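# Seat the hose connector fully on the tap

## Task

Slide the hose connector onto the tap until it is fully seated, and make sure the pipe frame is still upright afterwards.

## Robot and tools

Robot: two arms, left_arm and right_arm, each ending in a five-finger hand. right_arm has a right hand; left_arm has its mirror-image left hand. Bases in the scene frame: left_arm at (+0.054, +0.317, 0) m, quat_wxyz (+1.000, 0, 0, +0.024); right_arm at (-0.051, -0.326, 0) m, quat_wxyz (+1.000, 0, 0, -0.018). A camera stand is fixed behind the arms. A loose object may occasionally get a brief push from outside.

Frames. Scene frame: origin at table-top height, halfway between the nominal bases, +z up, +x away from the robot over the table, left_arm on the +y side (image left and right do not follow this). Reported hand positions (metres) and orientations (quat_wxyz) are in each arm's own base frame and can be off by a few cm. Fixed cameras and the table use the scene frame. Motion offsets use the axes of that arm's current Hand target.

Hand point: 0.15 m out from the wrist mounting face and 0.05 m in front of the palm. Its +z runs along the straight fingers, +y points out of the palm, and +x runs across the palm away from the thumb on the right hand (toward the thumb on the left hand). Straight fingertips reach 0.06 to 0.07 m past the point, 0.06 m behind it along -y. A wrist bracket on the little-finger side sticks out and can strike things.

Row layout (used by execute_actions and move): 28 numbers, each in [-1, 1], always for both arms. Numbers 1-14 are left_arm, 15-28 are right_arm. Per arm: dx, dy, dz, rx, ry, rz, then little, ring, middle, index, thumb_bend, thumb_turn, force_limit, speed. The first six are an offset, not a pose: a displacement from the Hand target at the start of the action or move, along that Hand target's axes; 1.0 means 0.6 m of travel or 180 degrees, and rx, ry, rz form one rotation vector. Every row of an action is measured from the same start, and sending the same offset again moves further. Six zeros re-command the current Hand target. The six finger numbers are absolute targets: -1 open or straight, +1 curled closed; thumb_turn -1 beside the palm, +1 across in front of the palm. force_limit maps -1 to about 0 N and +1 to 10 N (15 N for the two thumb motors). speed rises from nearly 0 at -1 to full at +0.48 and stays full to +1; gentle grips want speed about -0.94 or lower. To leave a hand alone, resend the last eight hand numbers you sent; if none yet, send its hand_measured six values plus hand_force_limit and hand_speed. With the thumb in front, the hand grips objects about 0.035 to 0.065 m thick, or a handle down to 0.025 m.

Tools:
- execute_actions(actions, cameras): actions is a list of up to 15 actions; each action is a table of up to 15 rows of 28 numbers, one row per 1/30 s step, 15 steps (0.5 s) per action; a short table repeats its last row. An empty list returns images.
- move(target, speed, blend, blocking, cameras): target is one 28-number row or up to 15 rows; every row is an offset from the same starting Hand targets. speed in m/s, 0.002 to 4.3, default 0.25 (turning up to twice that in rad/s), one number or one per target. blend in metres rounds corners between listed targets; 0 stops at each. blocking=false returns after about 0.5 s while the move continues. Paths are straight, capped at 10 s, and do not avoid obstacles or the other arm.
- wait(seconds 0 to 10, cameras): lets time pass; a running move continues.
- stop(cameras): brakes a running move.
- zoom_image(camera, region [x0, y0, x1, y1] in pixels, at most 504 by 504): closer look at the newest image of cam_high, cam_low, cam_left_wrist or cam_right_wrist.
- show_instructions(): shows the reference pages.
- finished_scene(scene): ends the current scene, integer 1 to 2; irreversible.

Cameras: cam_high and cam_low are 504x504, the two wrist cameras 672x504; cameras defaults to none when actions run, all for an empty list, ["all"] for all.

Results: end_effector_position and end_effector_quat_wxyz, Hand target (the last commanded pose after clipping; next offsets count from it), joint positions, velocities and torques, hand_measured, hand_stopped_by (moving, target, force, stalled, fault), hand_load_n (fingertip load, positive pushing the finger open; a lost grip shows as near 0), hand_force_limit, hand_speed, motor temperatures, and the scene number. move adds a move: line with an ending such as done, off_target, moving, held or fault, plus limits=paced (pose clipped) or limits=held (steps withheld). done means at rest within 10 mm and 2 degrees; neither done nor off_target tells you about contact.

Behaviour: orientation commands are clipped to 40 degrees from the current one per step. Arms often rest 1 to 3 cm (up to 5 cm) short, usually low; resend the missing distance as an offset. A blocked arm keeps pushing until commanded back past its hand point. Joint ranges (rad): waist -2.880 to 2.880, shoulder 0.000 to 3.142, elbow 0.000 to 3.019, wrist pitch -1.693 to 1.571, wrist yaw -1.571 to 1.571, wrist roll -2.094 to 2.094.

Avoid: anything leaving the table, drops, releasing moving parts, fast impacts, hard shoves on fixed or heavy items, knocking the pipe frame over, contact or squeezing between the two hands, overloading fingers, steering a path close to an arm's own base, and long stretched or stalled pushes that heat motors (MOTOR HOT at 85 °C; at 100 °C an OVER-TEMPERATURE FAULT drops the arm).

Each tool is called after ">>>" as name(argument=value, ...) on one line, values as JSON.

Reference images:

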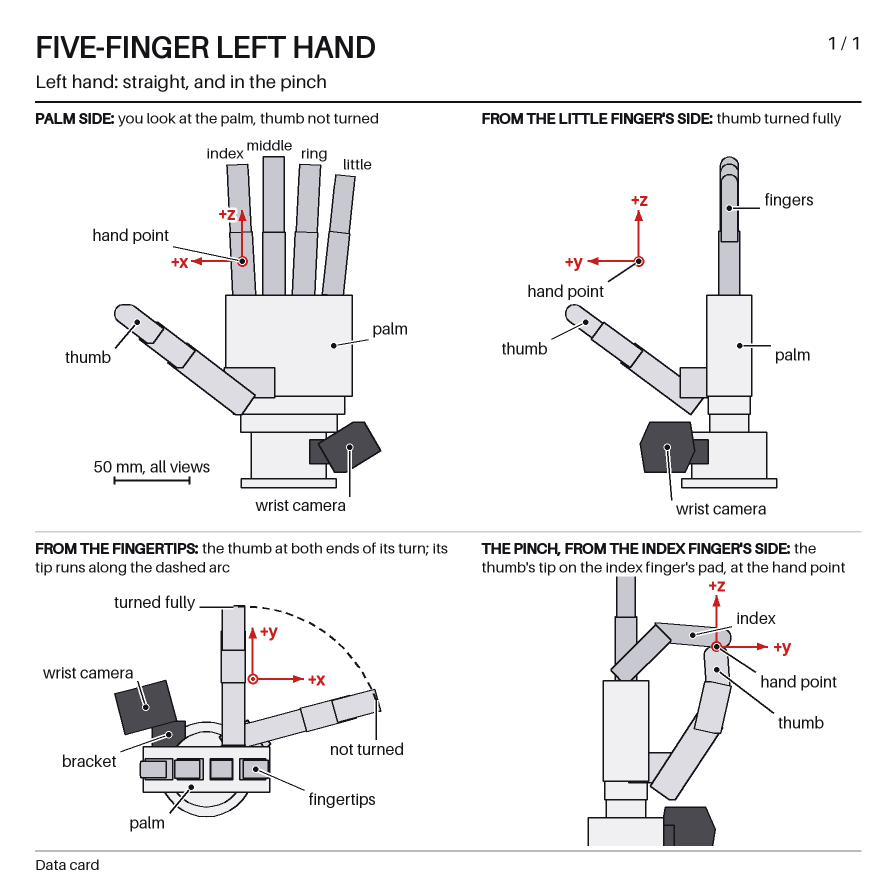

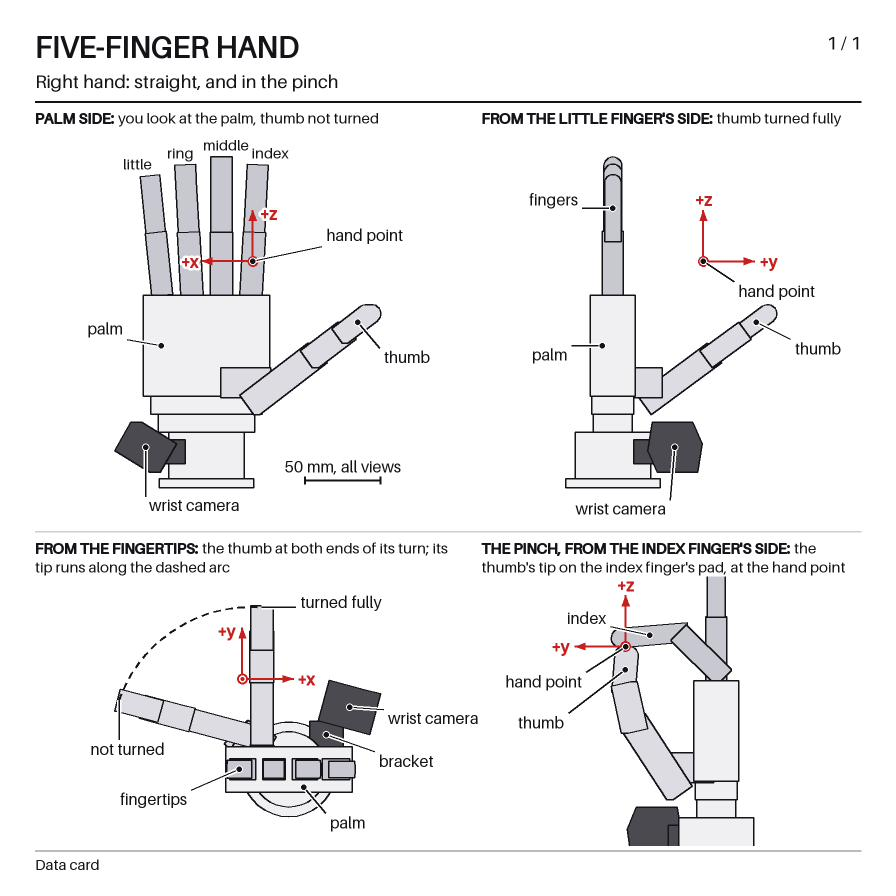

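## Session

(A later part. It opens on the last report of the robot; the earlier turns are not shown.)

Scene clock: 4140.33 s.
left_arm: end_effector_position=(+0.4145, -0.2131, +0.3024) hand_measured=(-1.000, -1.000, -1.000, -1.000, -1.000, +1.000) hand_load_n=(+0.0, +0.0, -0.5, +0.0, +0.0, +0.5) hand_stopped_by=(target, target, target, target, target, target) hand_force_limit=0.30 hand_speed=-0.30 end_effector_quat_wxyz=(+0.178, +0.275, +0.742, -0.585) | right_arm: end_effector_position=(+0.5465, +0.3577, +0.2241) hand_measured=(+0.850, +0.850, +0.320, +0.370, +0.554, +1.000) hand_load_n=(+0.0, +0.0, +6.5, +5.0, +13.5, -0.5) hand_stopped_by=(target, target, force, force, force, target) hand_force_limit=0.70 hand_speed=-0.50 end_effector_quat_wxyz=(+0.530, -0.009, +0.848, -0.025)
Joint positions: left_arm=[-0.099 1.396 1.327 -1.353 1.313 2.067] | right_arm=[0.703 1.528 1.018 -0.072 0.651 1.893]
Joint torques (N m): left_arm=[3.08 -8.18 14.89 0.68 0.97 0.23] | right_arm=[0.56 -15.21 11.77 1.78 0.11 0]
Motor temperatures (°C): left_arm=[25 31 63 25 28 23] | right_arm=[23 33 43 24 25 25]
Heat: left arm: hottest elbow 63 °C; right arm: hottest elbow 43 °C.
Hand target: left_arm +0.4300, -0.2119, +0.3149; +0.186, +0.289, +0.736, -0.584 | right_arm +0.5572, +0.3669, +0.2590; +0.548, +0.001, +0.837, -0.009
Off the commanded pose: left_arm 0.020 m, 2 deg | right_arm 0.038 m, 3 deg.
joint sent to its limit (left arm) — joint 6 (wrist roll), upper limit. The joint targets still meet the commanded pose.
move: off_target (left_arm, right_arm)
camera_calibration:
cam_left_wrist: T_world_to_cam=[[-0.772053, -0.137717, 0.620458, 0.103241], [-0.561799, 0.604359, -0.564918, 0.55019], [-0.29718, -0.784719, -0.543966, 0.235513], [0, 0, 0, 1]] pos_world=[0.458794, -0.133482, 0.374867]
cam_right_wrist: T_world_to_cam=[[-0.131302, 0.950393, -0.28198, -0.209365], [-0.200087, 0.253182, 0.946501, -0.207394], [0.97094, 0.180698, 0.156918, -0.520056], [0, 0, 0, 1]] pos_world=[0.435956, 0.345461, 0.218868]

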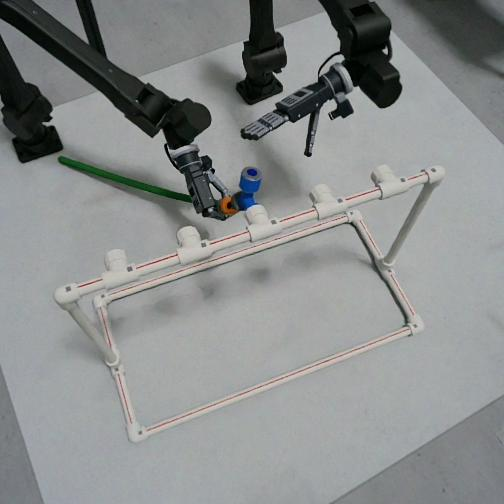

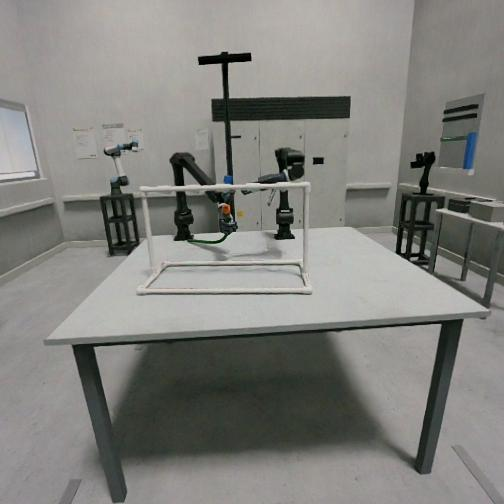

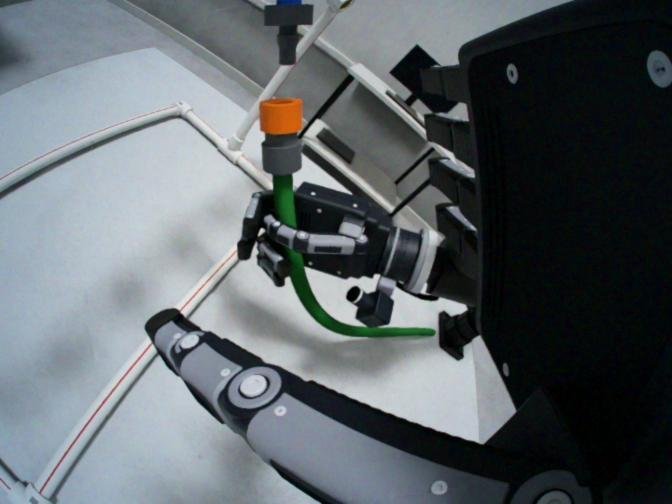

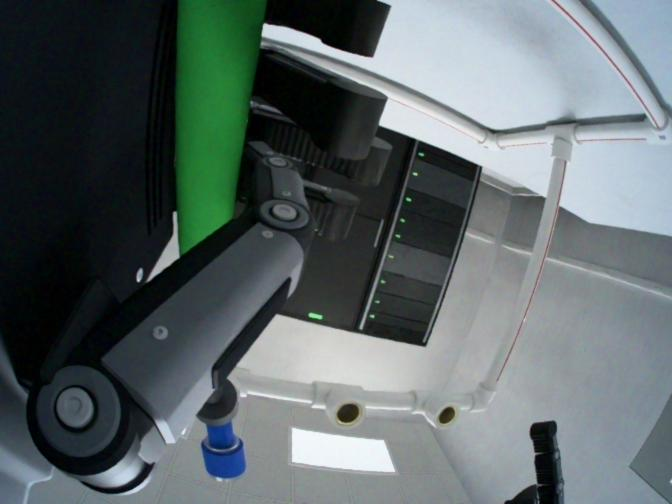

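>>> move(target=[0,0,0,0,0,0,-1,-1,-1,-1,-1,1,0.3,-0.3,-0.033,-0.002,-0.009,0,0,0,0.85,0.85,0.74,0.74,1.0,1,0.7,-0.5], speed=0.06, cameras=["cam_left_wrist","cam_low"])

Scene clock: 4207.60 s.
left_arm: end_effector_position=(+0.4145, -0.2131, +0.3024) hand_measured=(-1.000, -1.000, -1.000, -1.000, -1.000, +1.000) hand_load_n=(+0.0, +0.0, -0.5, -0.5, +0.0, +0.0) hand_stopped_by=(target, target, target, target, target, target) hand_force_limit=0.30 hand_speed=-0.30 end_effector_quat_wxyz=(+0.178, +0.275, +0.742, -0.585) | right_arm: end_effector_position=(+0.5455, +0.3582, +0.2244) hand_measured=(+0.850, +0.850, +0.320, +0.370, +0.554, +1.000) hand_load_n=(+0.0, +0.0, +6.5, +5.0, +13.0, -0.5) hand_stopped_by=(target, target, force, force, force, target) hand_force_limit=0.70 hand_speed=-0.50 end_effector_quat_wxyz=(+0.519, -0.018, +0.854, -0.033)
Joint positions: left_arm=[-0.099 1.396 1.327 -1.353 1.313 2.067] | right_arm=[0.703 1.523 1.037 -0.128 0.646 1.887]
Joint torques (N m): left_arm=[3.08 -8.18 14.87 0.66 0.98 0.23] | right_arm=[0.03 -16.67 12.89 1.88 0.1 0]
Motor temperatures (°C): left_arm=[25 31 64 25 28 23] | right_arm=[23 33 46 24 25 25]
Heat: left arm: hottest elbow 64 °C; right arm: hottest elbow 46 °C.
Hand target: left_arm +0.4300, -0.2119, +0.3149; +0.186, +0.289, +0.736, -0.584 | right_arm +0.5602, +0.3659, +0.2794; +0.548, +0.001, +0.837, -0.009
Off the commanded pose: left_arm 0.020 m, 2 deg | right_arm 0.057 m, 5 deg.
joint sent to its limit (left arm) — joint 6 (wrist roll), upper limit. The joint targets still meet the commanded pose.
move: off_target (left_arm, right_arm)
camera_calibration:
cam_left_wrist: T_world_to_cam=[[-0.772053, -0.137717, 0.620458, 0.103241], [-0.561799, 0.604359, -0.564918, 0.55019], [-0.29718, -0.784719, -0.543966, 0.235513], [0, 0, 0, 1]] pos_world=[0.458794, -0.133482, 0.374867]
Images, in order (width x height): cam_low 504x504, cam_left_wrist 672x504.

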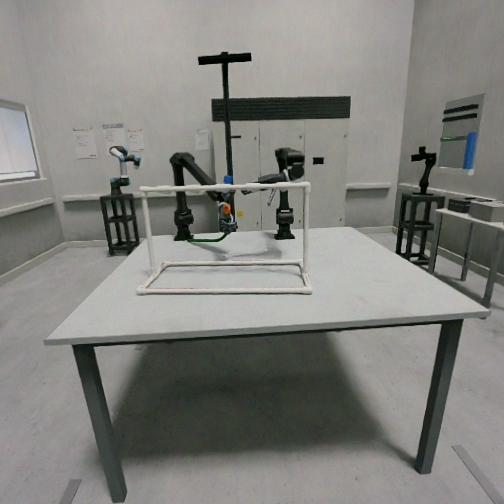

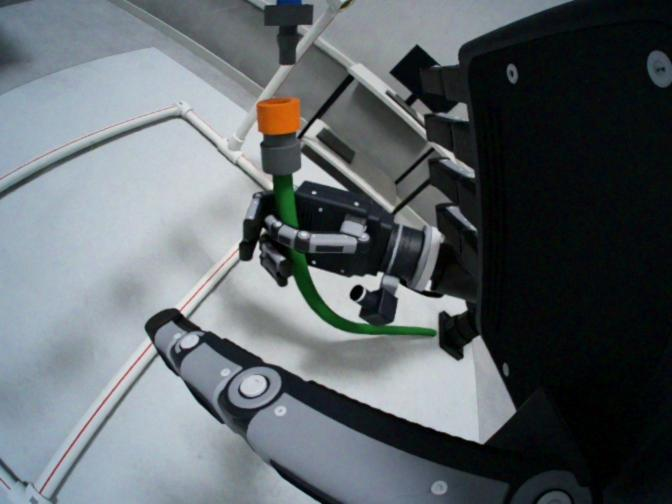

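>>> move(target=[0,0,0,0,0,0,-1,-1,-1,-1,-1,1,0.3,-0.3,-0.025,-0.002,-0.005,0,0,0,0.85,0.85,0.74,0.74,1.0,1,0.7,-0.5], speed=0.06, cameras=["cam_left_wrist","cam_low"])

>>> zoom_image(camera="cam_left_wrist", region=[190, 0, 390, 240])

Scene clock: 4215.43 s.
left_arm: end_effector_position=(+0.4145, -0.2131, +0.3024) hand_measured=(-1.000, -1.000, -1.000, -1.000, -1.000, +1.000) hand_load_n=(+0.0, +0.0, +0.0, +0.0, +0.0, +0.0) hand_stopped_by=(target, target, target, target, target, target) hand_force_limit=0.30 hand_speed=-0.30 end_effector_quat_wxyz=(+0.178, +0.275, +0.742, -0.585) | right_arm: end_effector_position=(+0.5475, +0.3606, +0.2392) hand_measured=(+0.850, +0.850, +0.320, +0.370, +0.554, +1.000) hand_load_n=(+0.0, +0.0, +6.5, +5.0, +13.5, +0.0) hand_stopped_by=(target, target, force, force, force, target) hand_force_limit=0.70 hand_speed=-0.50 end_effector_quat_wxyz=(+0.519, -0.020, +0.854, -0.031)
Joint positions: left_arm=[-0.099 1.396 1.327 -1.353 1.313 2.067] | right_arm=[0.702 1.511 1.066 -0.165 0.642 1.884]
Joint torques (N m): left_arm=[3.14 -8.23 14.89 0.66 0.98 0.23] | right_arm=[-0.21 -16.62 13.14 1.87 0.09 0]
Motor temperatures (°C): left_arm=[25 31 64 25 28 23] | right_arm=[23 33 47 24 25 25]
Heat: left arm: hottest elbow 64 °C; right arm: hottest elbow 47 °C.
Hand target: left_arm +0.4300, -0.2119, +0.3149; +0.186, +0.289, +0.736, -0.584 | right_arm +0.5634, +0.3649, +0.2942; +0.547, +0.001, +0.837, -0.009
Off the commanded pose: left_arm 0.020 m, 2 deg | right_arm 0.058 m, 5 deg.
joint sent to its limit (left arm) — joint 6 (wrist roll), upper limit. The joint targets still meet the commanded pose.
move: off_target (left_arm, right_arm)
camera_calibration:
cam_left_wrist: T_world_to_cam=[[-0.772053, -0.137717, 0.620458, 0.103241], [-0.561799, 0.604359, -0.564918, 0.55019], [-0.29718, -0.784719, -0.543966, 0.235513], [0, 0, 0, 1]] pos_world=[0.458794, -0.133482, 0.374867]
Images, in order (width x height): cam_low 504x504, cam_left_wrist 672x504.

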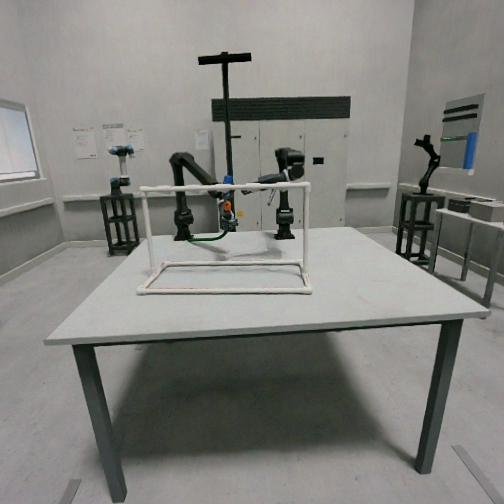

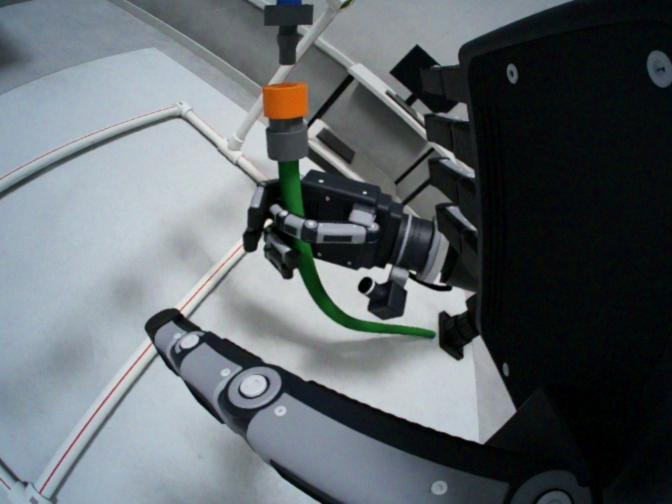

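Scaled by 2.100 from the camera's 672x504 image, which has a finer 960x720 frame.

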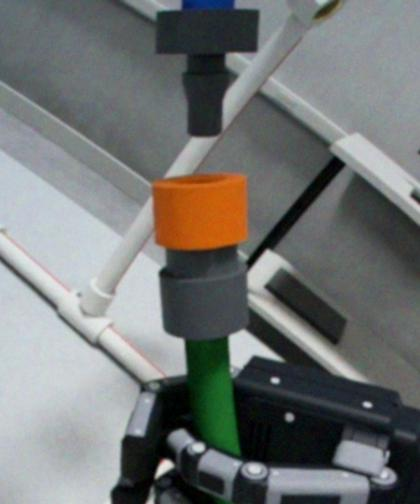

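>>> zoom_image(camera="cam_low", region=[200, 170, 260, 230])

Scaled by 8.400.

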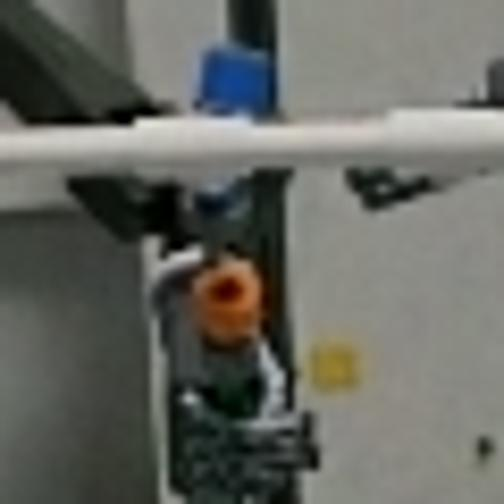

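>>> wait(seconds=0.1, cameras=["cam_right_wrist","cam_high"])

>>> zoom_image(camera="cam_high", region=[200, 180, 300, 280])

Scene clock: 4242.57 s.
left_arm: end_effector_position=(+0.4145, -0.2131, +0.3024) hand_measured=(-1.000, -1.000, -1.000, -1.000, -1.000, +1.000) hand_load_n=(+0.0, +0.0, +0.0, +0.0, +0.0, +0.0) hand_stopped_by=(target, target, target, target, target, target) hand_force_limit=0.30 hand_speed=-0.30 end_effector_quat_wxyz=(+0.178, +0.275, +0.742, -0.585) | right_arm: end_effector_position=(+0.5475, +0.3606, +0.2392) hand_measured=(+0.850, +0.850, +0.320, +0.370, +0.554, +1.000) hand_load_n=(+0.5, +0.0, +6.5, +5.5, +13.5, -0.5) hand_stopped_by=(target, target, force, force, force, target) hand_force_limit=0.70 hand_speed=-0.50 end_effector_quat_wxyz=(+0.519, -0.020, +0.854, -0.031)
Joint positions: left_arm=[-0.099 1.396 1.327 -1.353 1.313 2.067] | right_arm=[0.702 1.511 1.066 -0.165 0.642 1.884]
Joint torques (N m): left_arm=[3.08 -8.12 14.89 0.68 0.98 0.23] | right_arm=[-0.21 -16.62 13.14 1.88 0.11 -0.01]
Motor temperatures (°C): left_arm=[25 31 64 25 28 23] | right_arm=[23 33 51 24 25 25]
Heat: left arm: hottest elbow 64 °C; right arm: hottest elbow 51 °C.
Hand target: left_arm +0.4300, -0.2119, +0.3149; +0.186, +0.289, +0.736, -0.584 | right_arm +0.5634, +0.3649, +0.2942; +0.547, +0.001, +0.837, -0.009
Off the commanded pose: left_arm 0.020 m, 2 deg | right_arm 0.058 m, 5 deg.
wait: 0.10 s; at rest from the start
camera_calibration:
cam_right_wrist: T_world_to_cam=[[-0.148969, 0.942316, -0.299747, -0.190876], [-0.179203, 0.272383, 0.945354, -0.240321], [0.972468, 0.194544, 0.128289, -0.523028], [0, 0, 0, 1]] pos_world=[0.437127, 0.347077, 0.237073]
Images, in order (width x height): cam_high 504x504, cam_right_wrist 672x504.

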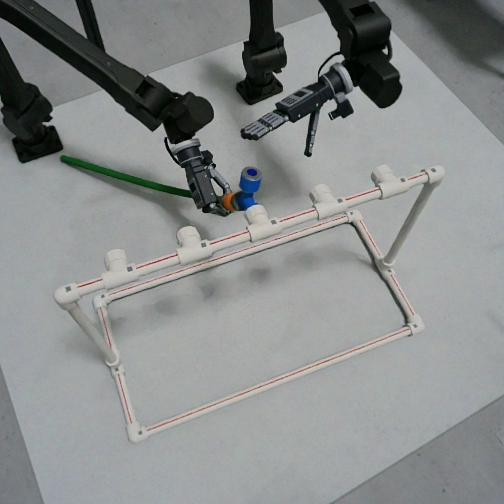

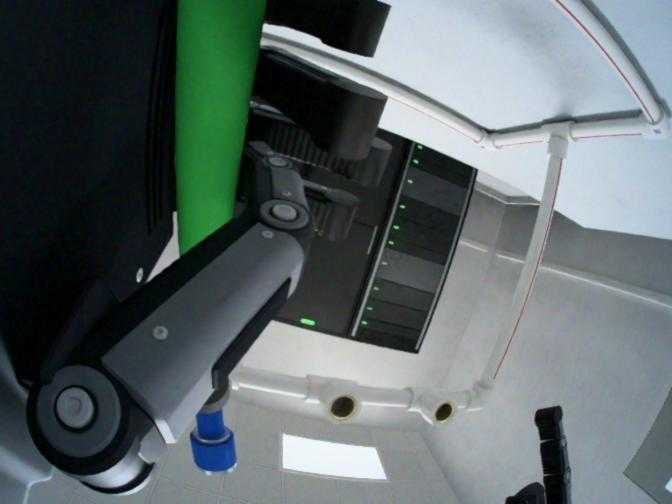

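Scaled by 5.040.

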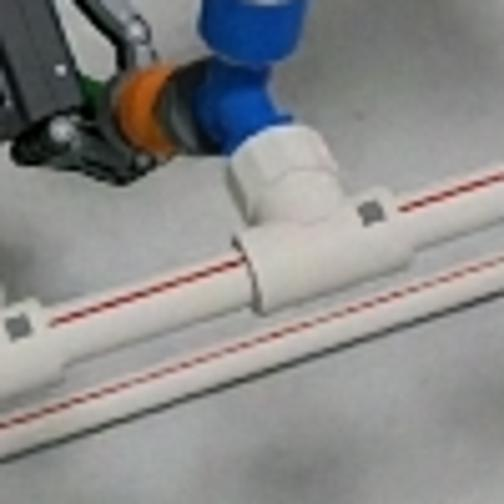

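>>> move(target=[0,0,0,0,0,0,-1,-1,-1,-1,-1,1,0.3,-0.3,-0.0118,-0.0123,0.0055,0.0076,-0.0103,0,0.85,0.85,0.74,0.74,1.0,1,0.7,-0.5], speed=0.06, cameras=["cam_left_wrist","cam_low"])

>>> zoom_image(camera="cam_left_wrist", region=[190, 0, 390, 240])

>>> zoom_image(camera="cam_low", region=[200, 170, 260, 230])

Scene clock: 4289.53 s.
left_arm: end_effector_position=(+0.4145, -0.2131, +0.3024) hand_measured=(-1.000, -1.000, -1.000, -1.000, -1.000, +1.000) hand_load_n=(+0.0, +0.0, +0.0, +0.0, +0.0, +0.5) hand_stopped_by=(target, target, target, target, target, target) hand_force_limit=0.30 hand_speed=-0.30 end_effector_quat_wxyz=(+0.178, +0.275, +0.742, -0.585) | right_arm: end_effector_position=(+0.5516, +0.3530, +0.2415) hand_measured=(+0.850, +0.850, +0.320, +0.370, +0.554, +1.000) hand_load_n=(+0.0, +0.0, +6.5, +5.0, +14.0, -0.5) hand_stopped_by=(target, target, force, force, force, target) hand_force_limit=0.70 hand_speed=-0.50 end_effector_quat_wxyz=(+0.524, -0.018, +0.851, -0.045)
Joint positions: left_arm=[-0.099 1.396 1.327 -1.353 1.313 2.067] | right_arm=[0.694 1.509 1.066 -0.16 0.662 1.864]
Joint torques (N m): left_arm=[3.08 -8.18 14.89 0.68 0.98 0.23] | right_arm=[-0.26 -16.5 12.57 3.1 0.29 -0.04]
Motor temperatures (°C): left_arm=[25 31 64 25 28 23] | right_arm=[23 33 53 24 25 25]
Heat: left arm: hottest elbow 64 °C; right arm: hottest elbow 53 °C.
Hand target: left_arm +0.4300, -0.2119, +0.3149; +0.186, +0.289, +0.736, -0.584 | right_arm +0.5692, +0.3574, +0.2994; +0.561, +0.008, +0.828, -0.019
Off the commanded pose: left_arm 0.020 m, 2 deg | right_arm 0.061 m, 7 deg.
joint sent to its limit (left arm) — joint 6 (wrist roll), upper limit. The joint targets still meet the commanded pose.
move: off_target (left_arm, right_arm)
camera_calibration:
cam_left_wrist: T_world_to_cam=[[-0.772053, -0.137717, 0.620458, 0.103241], [-0.561799, 0.604359, -0.564918, 0.55019], [-0.29718, -0.784719, -0.543966, 0.235513], [0, 0, 0, 1]] pos_world=[0.458794, -0.133482, 0.374867]
Images, in order (width x height): cam_low 504x504, cam_left_wrist 672x504.

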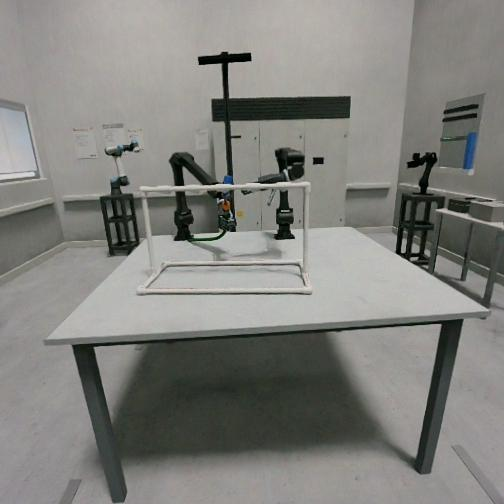

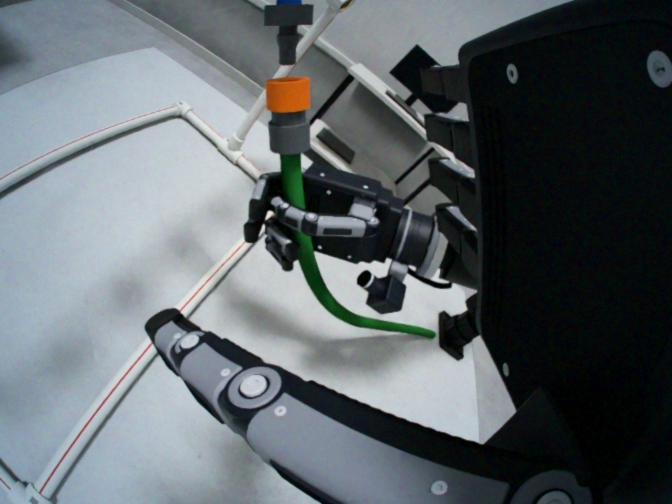

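Scaled by 2.100 from the camera's 672x504 image, which has a finer 960x720 frame.

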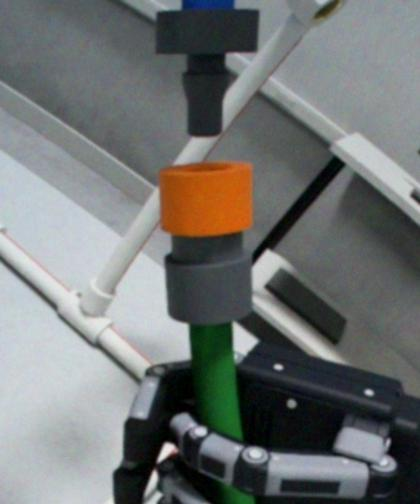

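Scaled by 8.400.

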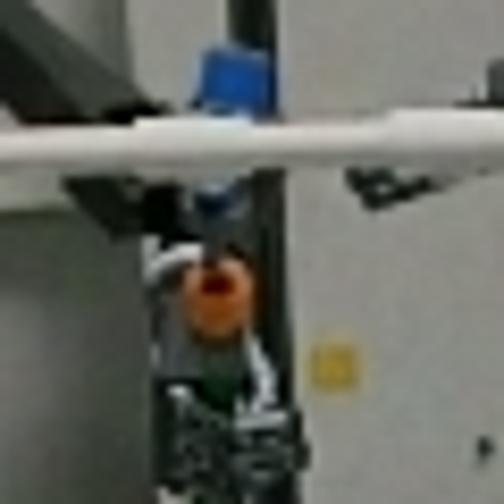

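>>> wait(seconds=0.1, cameras=["cam_right_wrist"])

>>> zoom_image(camera="cam_right_wrist", region=[100, 0, 400, 504])

Scene clock: 4296.10 s.
left_arm: end_effector_position=(+0.4145, -0.2131, +0.3024) hand_measured=(-1.000, -1.000, -1.000, -1.000, -1.000, +1.000) hand_load_n=(+0.0, +0.0, +0.0, +0.0, +0.0, +0.5) hand_stopped_by=(target, target, target, target, target, target) hand_force_limit=0.30 hand_speed=-0.30 end_effector_quat_wxyz=(+0.178, +0.275, +0.742, -0.585) | right_arm: end_effector_position=(+0.5516, +0.3530, +0.2415) hand_measured=(+0.850, +0.850, +0.320, +0.370, +0.554, +1.000) hand_load_n=(+0.0, +0.0, +6.5, +5.0, +13.5, -0.5) hand_stopped_by=(target, target, force, force, force, target) hand_force_limit=0.70 hand_speed=-0.50 end_effector_quat_wxyz=(+0.524, -0.019, +0.850, -0.045)
Joint positions: left_arm=[-0.099 1.396 1.327 -1.353 1.313 2.067] | right_arm=[0.694 1.509 1.066 -0.16 0.662 1.863]
Joint torques (N m): left_arm=[3.14 -8.18 14.89 0.66 0.98 0.23] | right_arm=[-0.32 -16.56 12.51 3.11 0.29 -0.01]
Motor temperatures (°C): left_arm=[25 31 64 25 28 23] | right_arm=[23 33 53 24 25 25]
Heat: left arm: hottest elbow 64 °C; right arm: hottest elbow 53 °C.
Hand target: left_arm +0.4300, -0.2119, +0.3149; +0.186, +0.289, +0.736, -0.584 | right_arm +0.5692, +0.3574, +0.2995; +0.561, +0.008, +0.828, -0.019
Off the commanded pose: left_arm 0.020 m, 2 deg | right_arm 0.061 m, 7 deg.
wait: 0.10 s; at rest from the start
camera_calibration:
cam_right_wrist: T_world_to_cam=[[-0.130298, 0.937415, -0.322916, -0.185425], [-0.186364, 0.296731, 0.9366, -0.242249], [0.973802, 0.182217, 0.136037, -0.524082], [0, 0, 0, 1]] pos_world=[0.441045, 0.3412, 0.238308]
Images, in order (width x height): cam_right_wrist 672x504.

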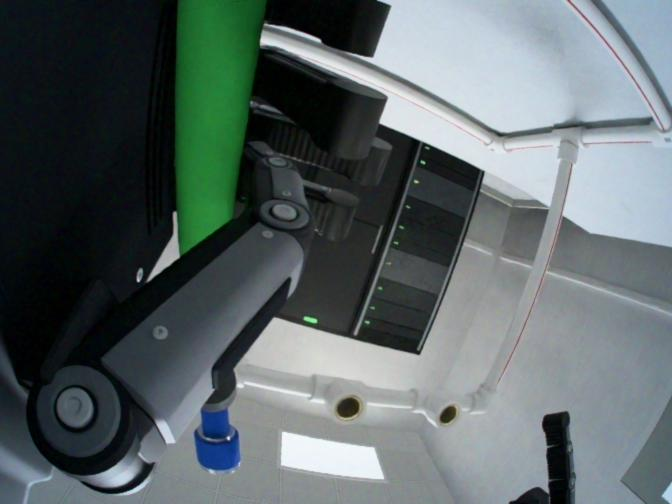

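Scaled by 1.000.

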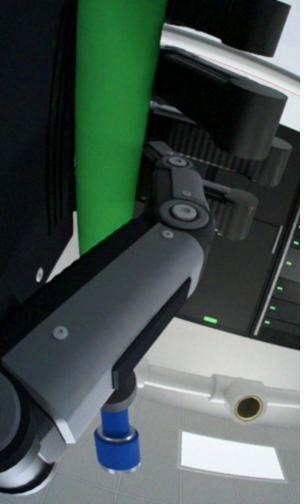

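>>> wait(seconds=0.1, cameras=["cam_low", "cam_high"])

>>> zoom_image(camera="cam_low", region=[210, 180, 240, 210])

>>> zoom_image(camera="cam_high", region=[210, 160, 270, 220])

Scene clock: 4322.17 s.
left_arm: end_effector_position=(+0.4145, -0.2131, +0.3024) hand_measured=(-1.000, -1.000, -1.000, -1.000, -1.000, +1.000) hand_load_n=(+0.0, +0.0, +0.0, -0.5, +0.0, +0.5) hand_stopped_by=(target, target, target, target, target, target) hand_force_limit=0.30 hand_speed=-0.30 end_effector_quat_wxyz=(+0.178, +0.275, +0.742, -0.585) | right_arm: end_effector_position=(+0.5516, +0.3530, +0.2415) hand_measured=(+0.850, +0.850, +0.320, +0.370, +0.554, +1.000) hand_load_n=(+0.0, +0.5, +6.5, +5.0, +13.5, -0.5) hand_stopped_by=(target, target, force, force, force, target) hand_force_limit=0.70 hand_speed=-0.50 end_effector_quat_wxyz=(+0.524, -0.019, +0.850, -0.045)
Joint positions: left_arm=[-0.099 1.396 1.327 -1.353 1.313 2.067] | right_arm=[0.694 1.509 1.066 -0.16 0.662 1.863]
Joint torques (N m): left_arm=[3.14 -8.18 14.87 0.68 0.98 0.23] | right_arm=[-0.32 -16.62 12.52 3.17 0.28 0]
Motor temperatures (°C): left_arm=[25 31 64 25 28 23] | right_arm=[23 33 53 24 25 25]
Heat: left arm: hottest elbow 64 °C; right arm: hottest elbow 53 °C.
Hand target: left_arm +0.4300, -0.2119, +0.3149; +0.186, +0.289, +0.736, -0.584 | right_arm +0.5692, +0.3574, +0.2995; +0.561, +0.008, +0.828, -0.019
Off the commanded pose: left_arm 0.020 m, 2 deg | right_arm 0.061 m, 7 deg.
wait: 0.10 s; at rest from the start
Images, in order (width x height): cam_high 504x504, cam_low 504x504.

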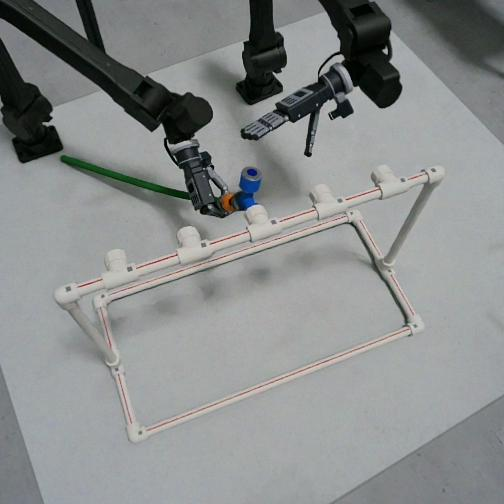

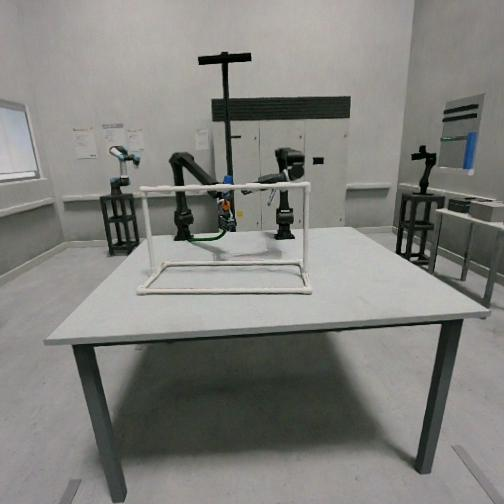

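Scaled by 16.800.

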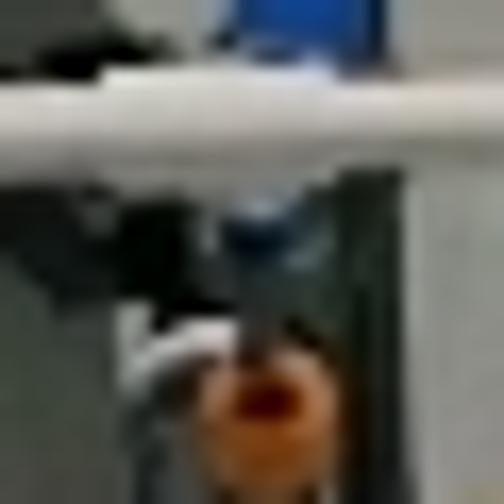

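Scaled by 8.400.

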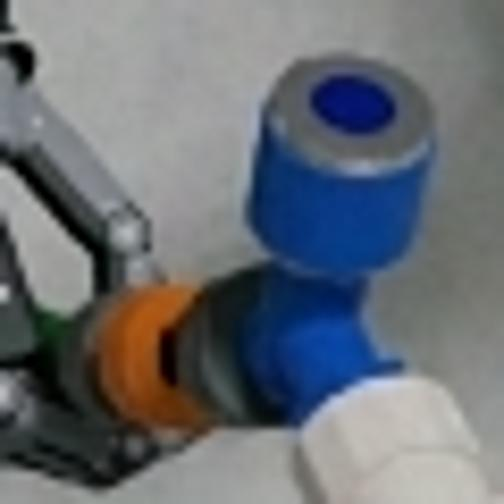

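>>> zoom_image(camera="cam_high", region=[212, 184, 248, 220])

Scaled by 14.000.

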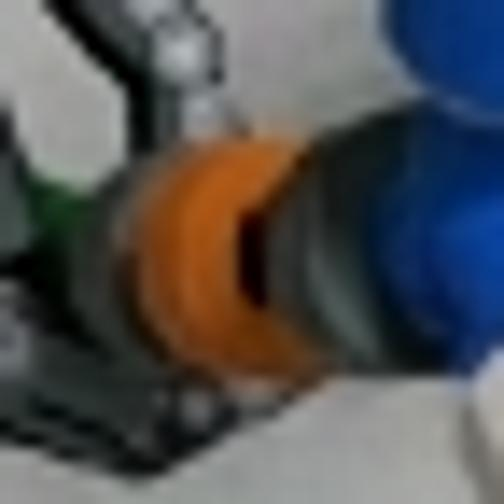

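>>> move(target=[0,0,0,0,0,0,-1,-1,-1,-1,-1,1,0.3,-0.3,-0.0193,-0.0015,0.0052,0,0,0,0.85,0.85,0.74,0.74,1.0,1,0.7,-0.5], speed=0.06, cameras=["cam_left_wrist","cam_low"])

>>> zoom_image(camera="cam_left_wrist", region=[190, 0, 390, 240])

>>> zoom_image(camera="cam_low", region=[210, 180, 240, 210])

Scene clock: 4387.57 s.
left_arm: end_effector_position=(+0.4145, -0.2131, +0.3024) hand_measured=(-1.000, -1.000, -1.000, -1.000, -1.000, +1.000) hand_load_n=(+0.0, +0.0, +0.0, +0.0, +0.0, +0.5) hand_stopped_by=(target, target, target, target, target, target) hand_force_limit=0.30 hand_speed=-0.30 end_effector_quat_wxyz=(+0.178, +0.275, +0.742, -0.585) | right_arm: end_effector_position=(+0.5592, +0.3517, +0.2549) hand_measured=(+0.850, +0.850, +0.320, +0.370, +0.554, +1.000) hand_load_n=(+0.0, +0.5, +6.5, +5.5, +13.5, -0.5) hand_stopped_by=(target, target, force, force, force, target) hand_force_limit=0.70 hand_speed=-0.50 end_effector_quat_wxyz=(+0.531, -0.014, +0.846, -0.042)
Joint positions: left_arm=[-0.099 1.396 1.327 -1.353 1.313 2.067] | right_arm=[0.683 1.507 1.088 -0.16 0.657 1.856]
Joint torques (N m): left_arm=[3.08 -8.18 14.9 0.66 0.98 0.23] | right_arm=[-0.15 -16.03 13.35 2.33 0.11 0]
Motor temperatures (°C): left_arm=[25 31 64 25 28 23] | right_arm=[23 33 53 24 25 25]
Heat: left arm: hottest elbow 64 °C; right arm: hottest elbow 53 °C.
Hand target: left_arm +0.4300, -0.2119, +0.3149; +0.186, +0.289, +0.736, -0.584 | right_arm +0.5763, +0.3566, +0.3093; +0.561, +0.008, +0.828, -0.019
Off the commanded pose: left_arm 0.020 m, 2 deg | right_arm 0.057 m, 5 deg.
joint sent to its limit (left arm) — joint 6 (wrist roll), upper limit. The joint targets still meet the commanded pose.
move: off_target (left_arm, right_arm)
camera_calibration:
cam_left_wrist: T_world_to_cam=[[-0.772053, -0.137717, 0.620458, 0.103241], [-0.561799, 0.604359, -0.564918, 0.55019], [-0.29718, -0.784719, -0.543966, 0.235513], [0, 0, 0, 1]] pos_world=[0.458794, -0.133482, 0.374867]
Images, in order (width x height): cam_low 504x504, cam_left_wrist 672x504.

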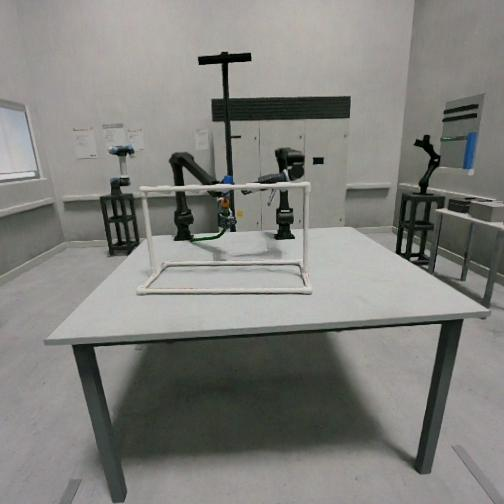

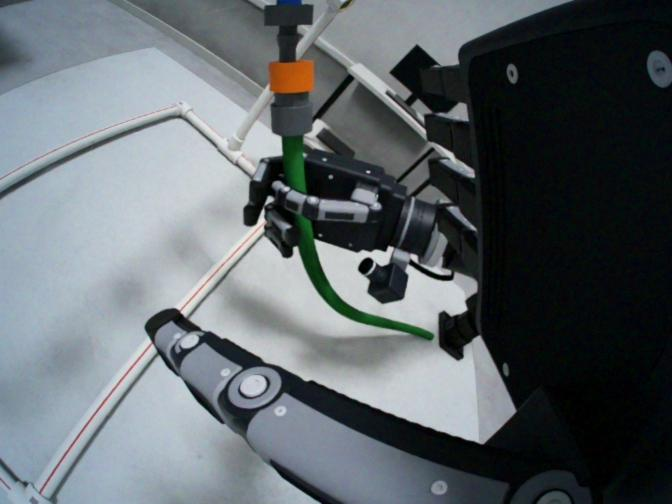

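Scaled by 2.100 from the camera's 672x504 image, which has a finer 960x720 frame.

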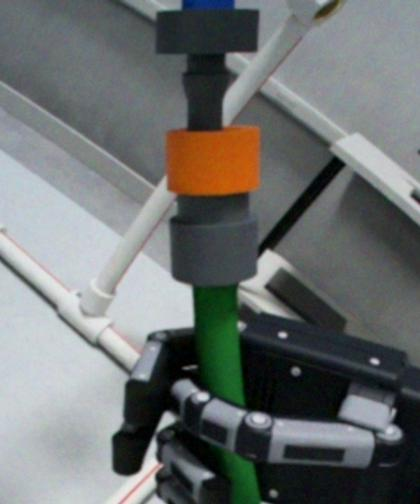

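Scaled by 16.800.

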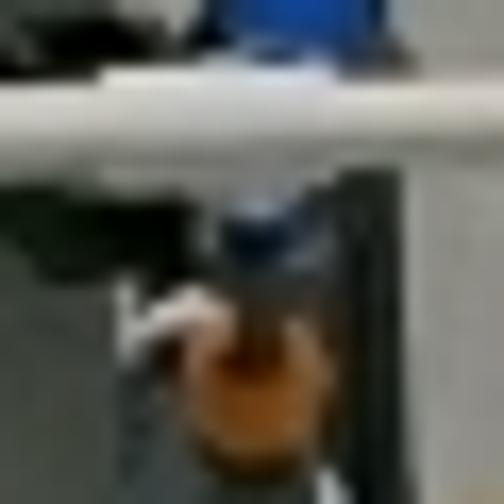

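>>> move(target=[0,0,0,0,0,0,-1,-1,-1,-1,-1,1,0.3,-0.3,-0.002,0.0005,0.003,-0.0066,0.009,0,0.85,0.85,0.74,0.74,1.0,1,0.7,-0.5], speed=0.06, cameras=["cam_left_wrist","cam_low","cam_high"])

>>> zoom_image(camera="cam_left_wrist", region=[240, 0, 340, 120])

>>> zoom_image(camera="cam_high", region=[212, 184, 248, 220])

Scene clock: 4404.60 s.
left_arm: end_effector_position=(+0.4145, -0.2131, +0.3024) hand_measured=(-1.000, -1.000, -1.000, -1.000, -1.000, +1.000) hand_load_n=(+0.0, +0.0, +0.0, +0.0, +0.0, +0.0) hand_stopped_by=(target, target, target, target, target, target) hand_force_limit=0.30 hand_speed=-0.30 end_effector_quat_wxyz=(+0.178, +0.275, +0.742, -0.585) | right_arm: end_effector_position=(+0.5622, +0.3534, +0.2575) hand_measured=(+0.850, +0.850, +0.320, +0.370, +0.554, +1.000) hand_load_n=(+0.0, +0.0, +6.5, +5.0, +13.5, -0.5) hand_stopped_by=(target, target, force, force, force, target) hand_force_limit=0.70 hand_speed=-0.50 end_effector_quat_wxyz=(+0.522, -0.021, +0.852, -0.032)
Joint positions: left_arm=[-0.099 1.396 1.327 -1.353 1.313 2.067] | right_arm=[0.671 1.507 1.107 -0.189 0.619 1.856]
Joint torques (N m): left_arm=[3.14 -8.23 14.89 0.68 0.97 0.23] | right_arm=[-0.21 -16.26 13.52 1.78 0.09 0.08]
Motor temperatures (°C): left_arm=[25 31 64 25 28 23] | right_arm=[23 34 53 24 25 25]
Heat: left arm: hottest elbow 64 °C; right arm: hottest elbow 53 °C.
Hand target: left_arm +0.4300, -0.2119, +0.3149; +0.186, +0.289, +0.736, -0.584 | right_arm +0.5784, +0.3568, +0.3096; +0.549, +0.002, +0.836, -0.010
Off the commanded pose: left_arm 0.020 m, 2 deg | right_arm 0.055 m, 5 deg.
joint sent to its limit (left arm) — joint 6 (wrist roll), upper limit. The joint targets still meet the commanded pose.
move: off_target (left_arm, right_arm)
camera_calibration:
cam_left_wrist: T_world_to_cam=[[-0.772053, -0.137717, 0.620458, 0.103241], [-0.561799, 0.604359, -0.564918, 0.55019], [-0.29718, -0.784719, -0.543966, 0.235513], [0, 0, 0, 1]] pos_world=[0.458794, -0.133482, 0.374867]
Images, in order (width x height): cam_high 504x504, cam_low 504x504, cam_left_wrist 672x504.

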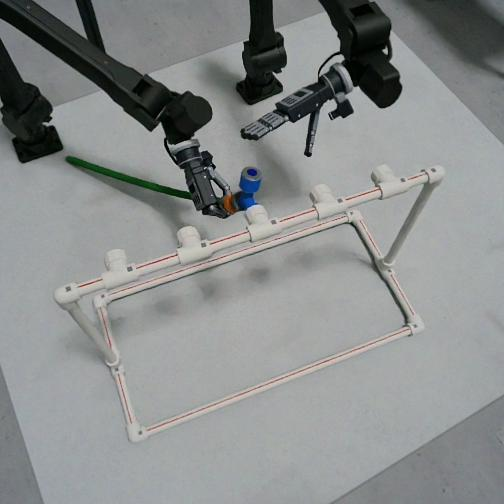

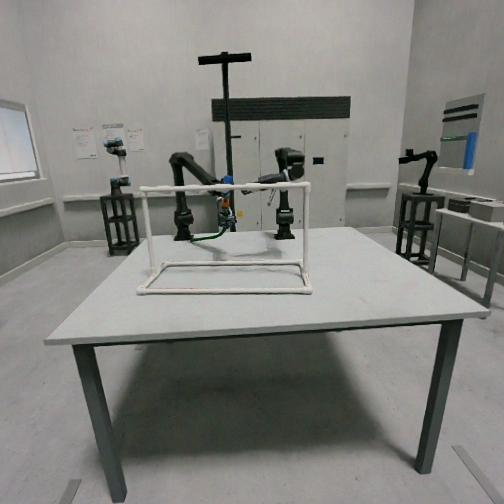

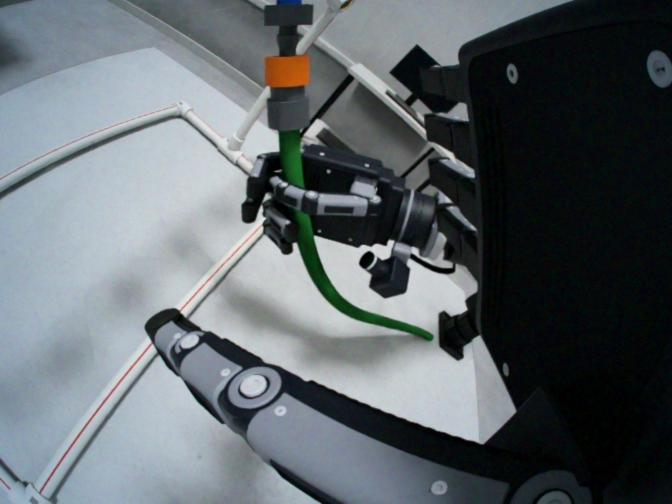

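Scaled by 4.200 from the camera's 672x504 image, which has a finer 960x720 frame.

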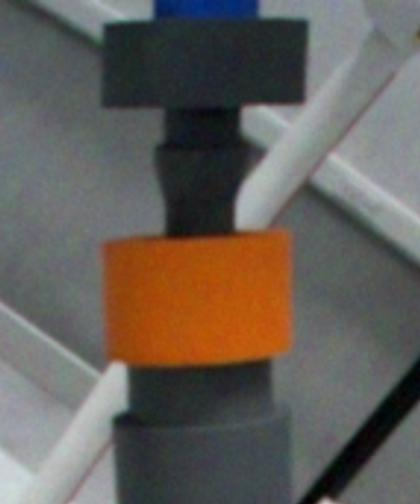

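Scaled by 14.000.

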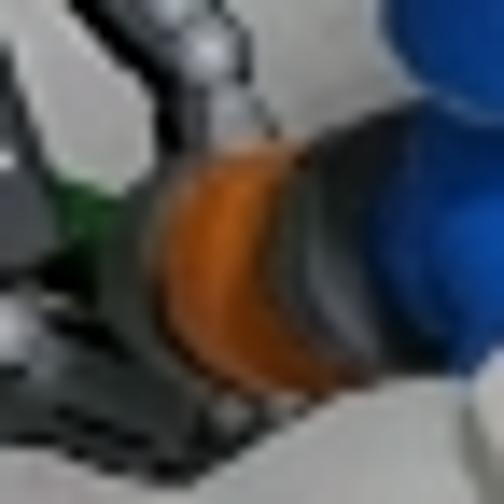

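>>> zoom_image(camera="cam_low", region=[210, 180, 240, 210])

Scaled by 16.800.

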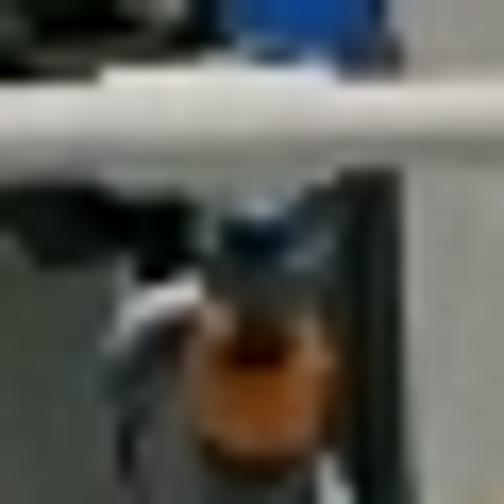

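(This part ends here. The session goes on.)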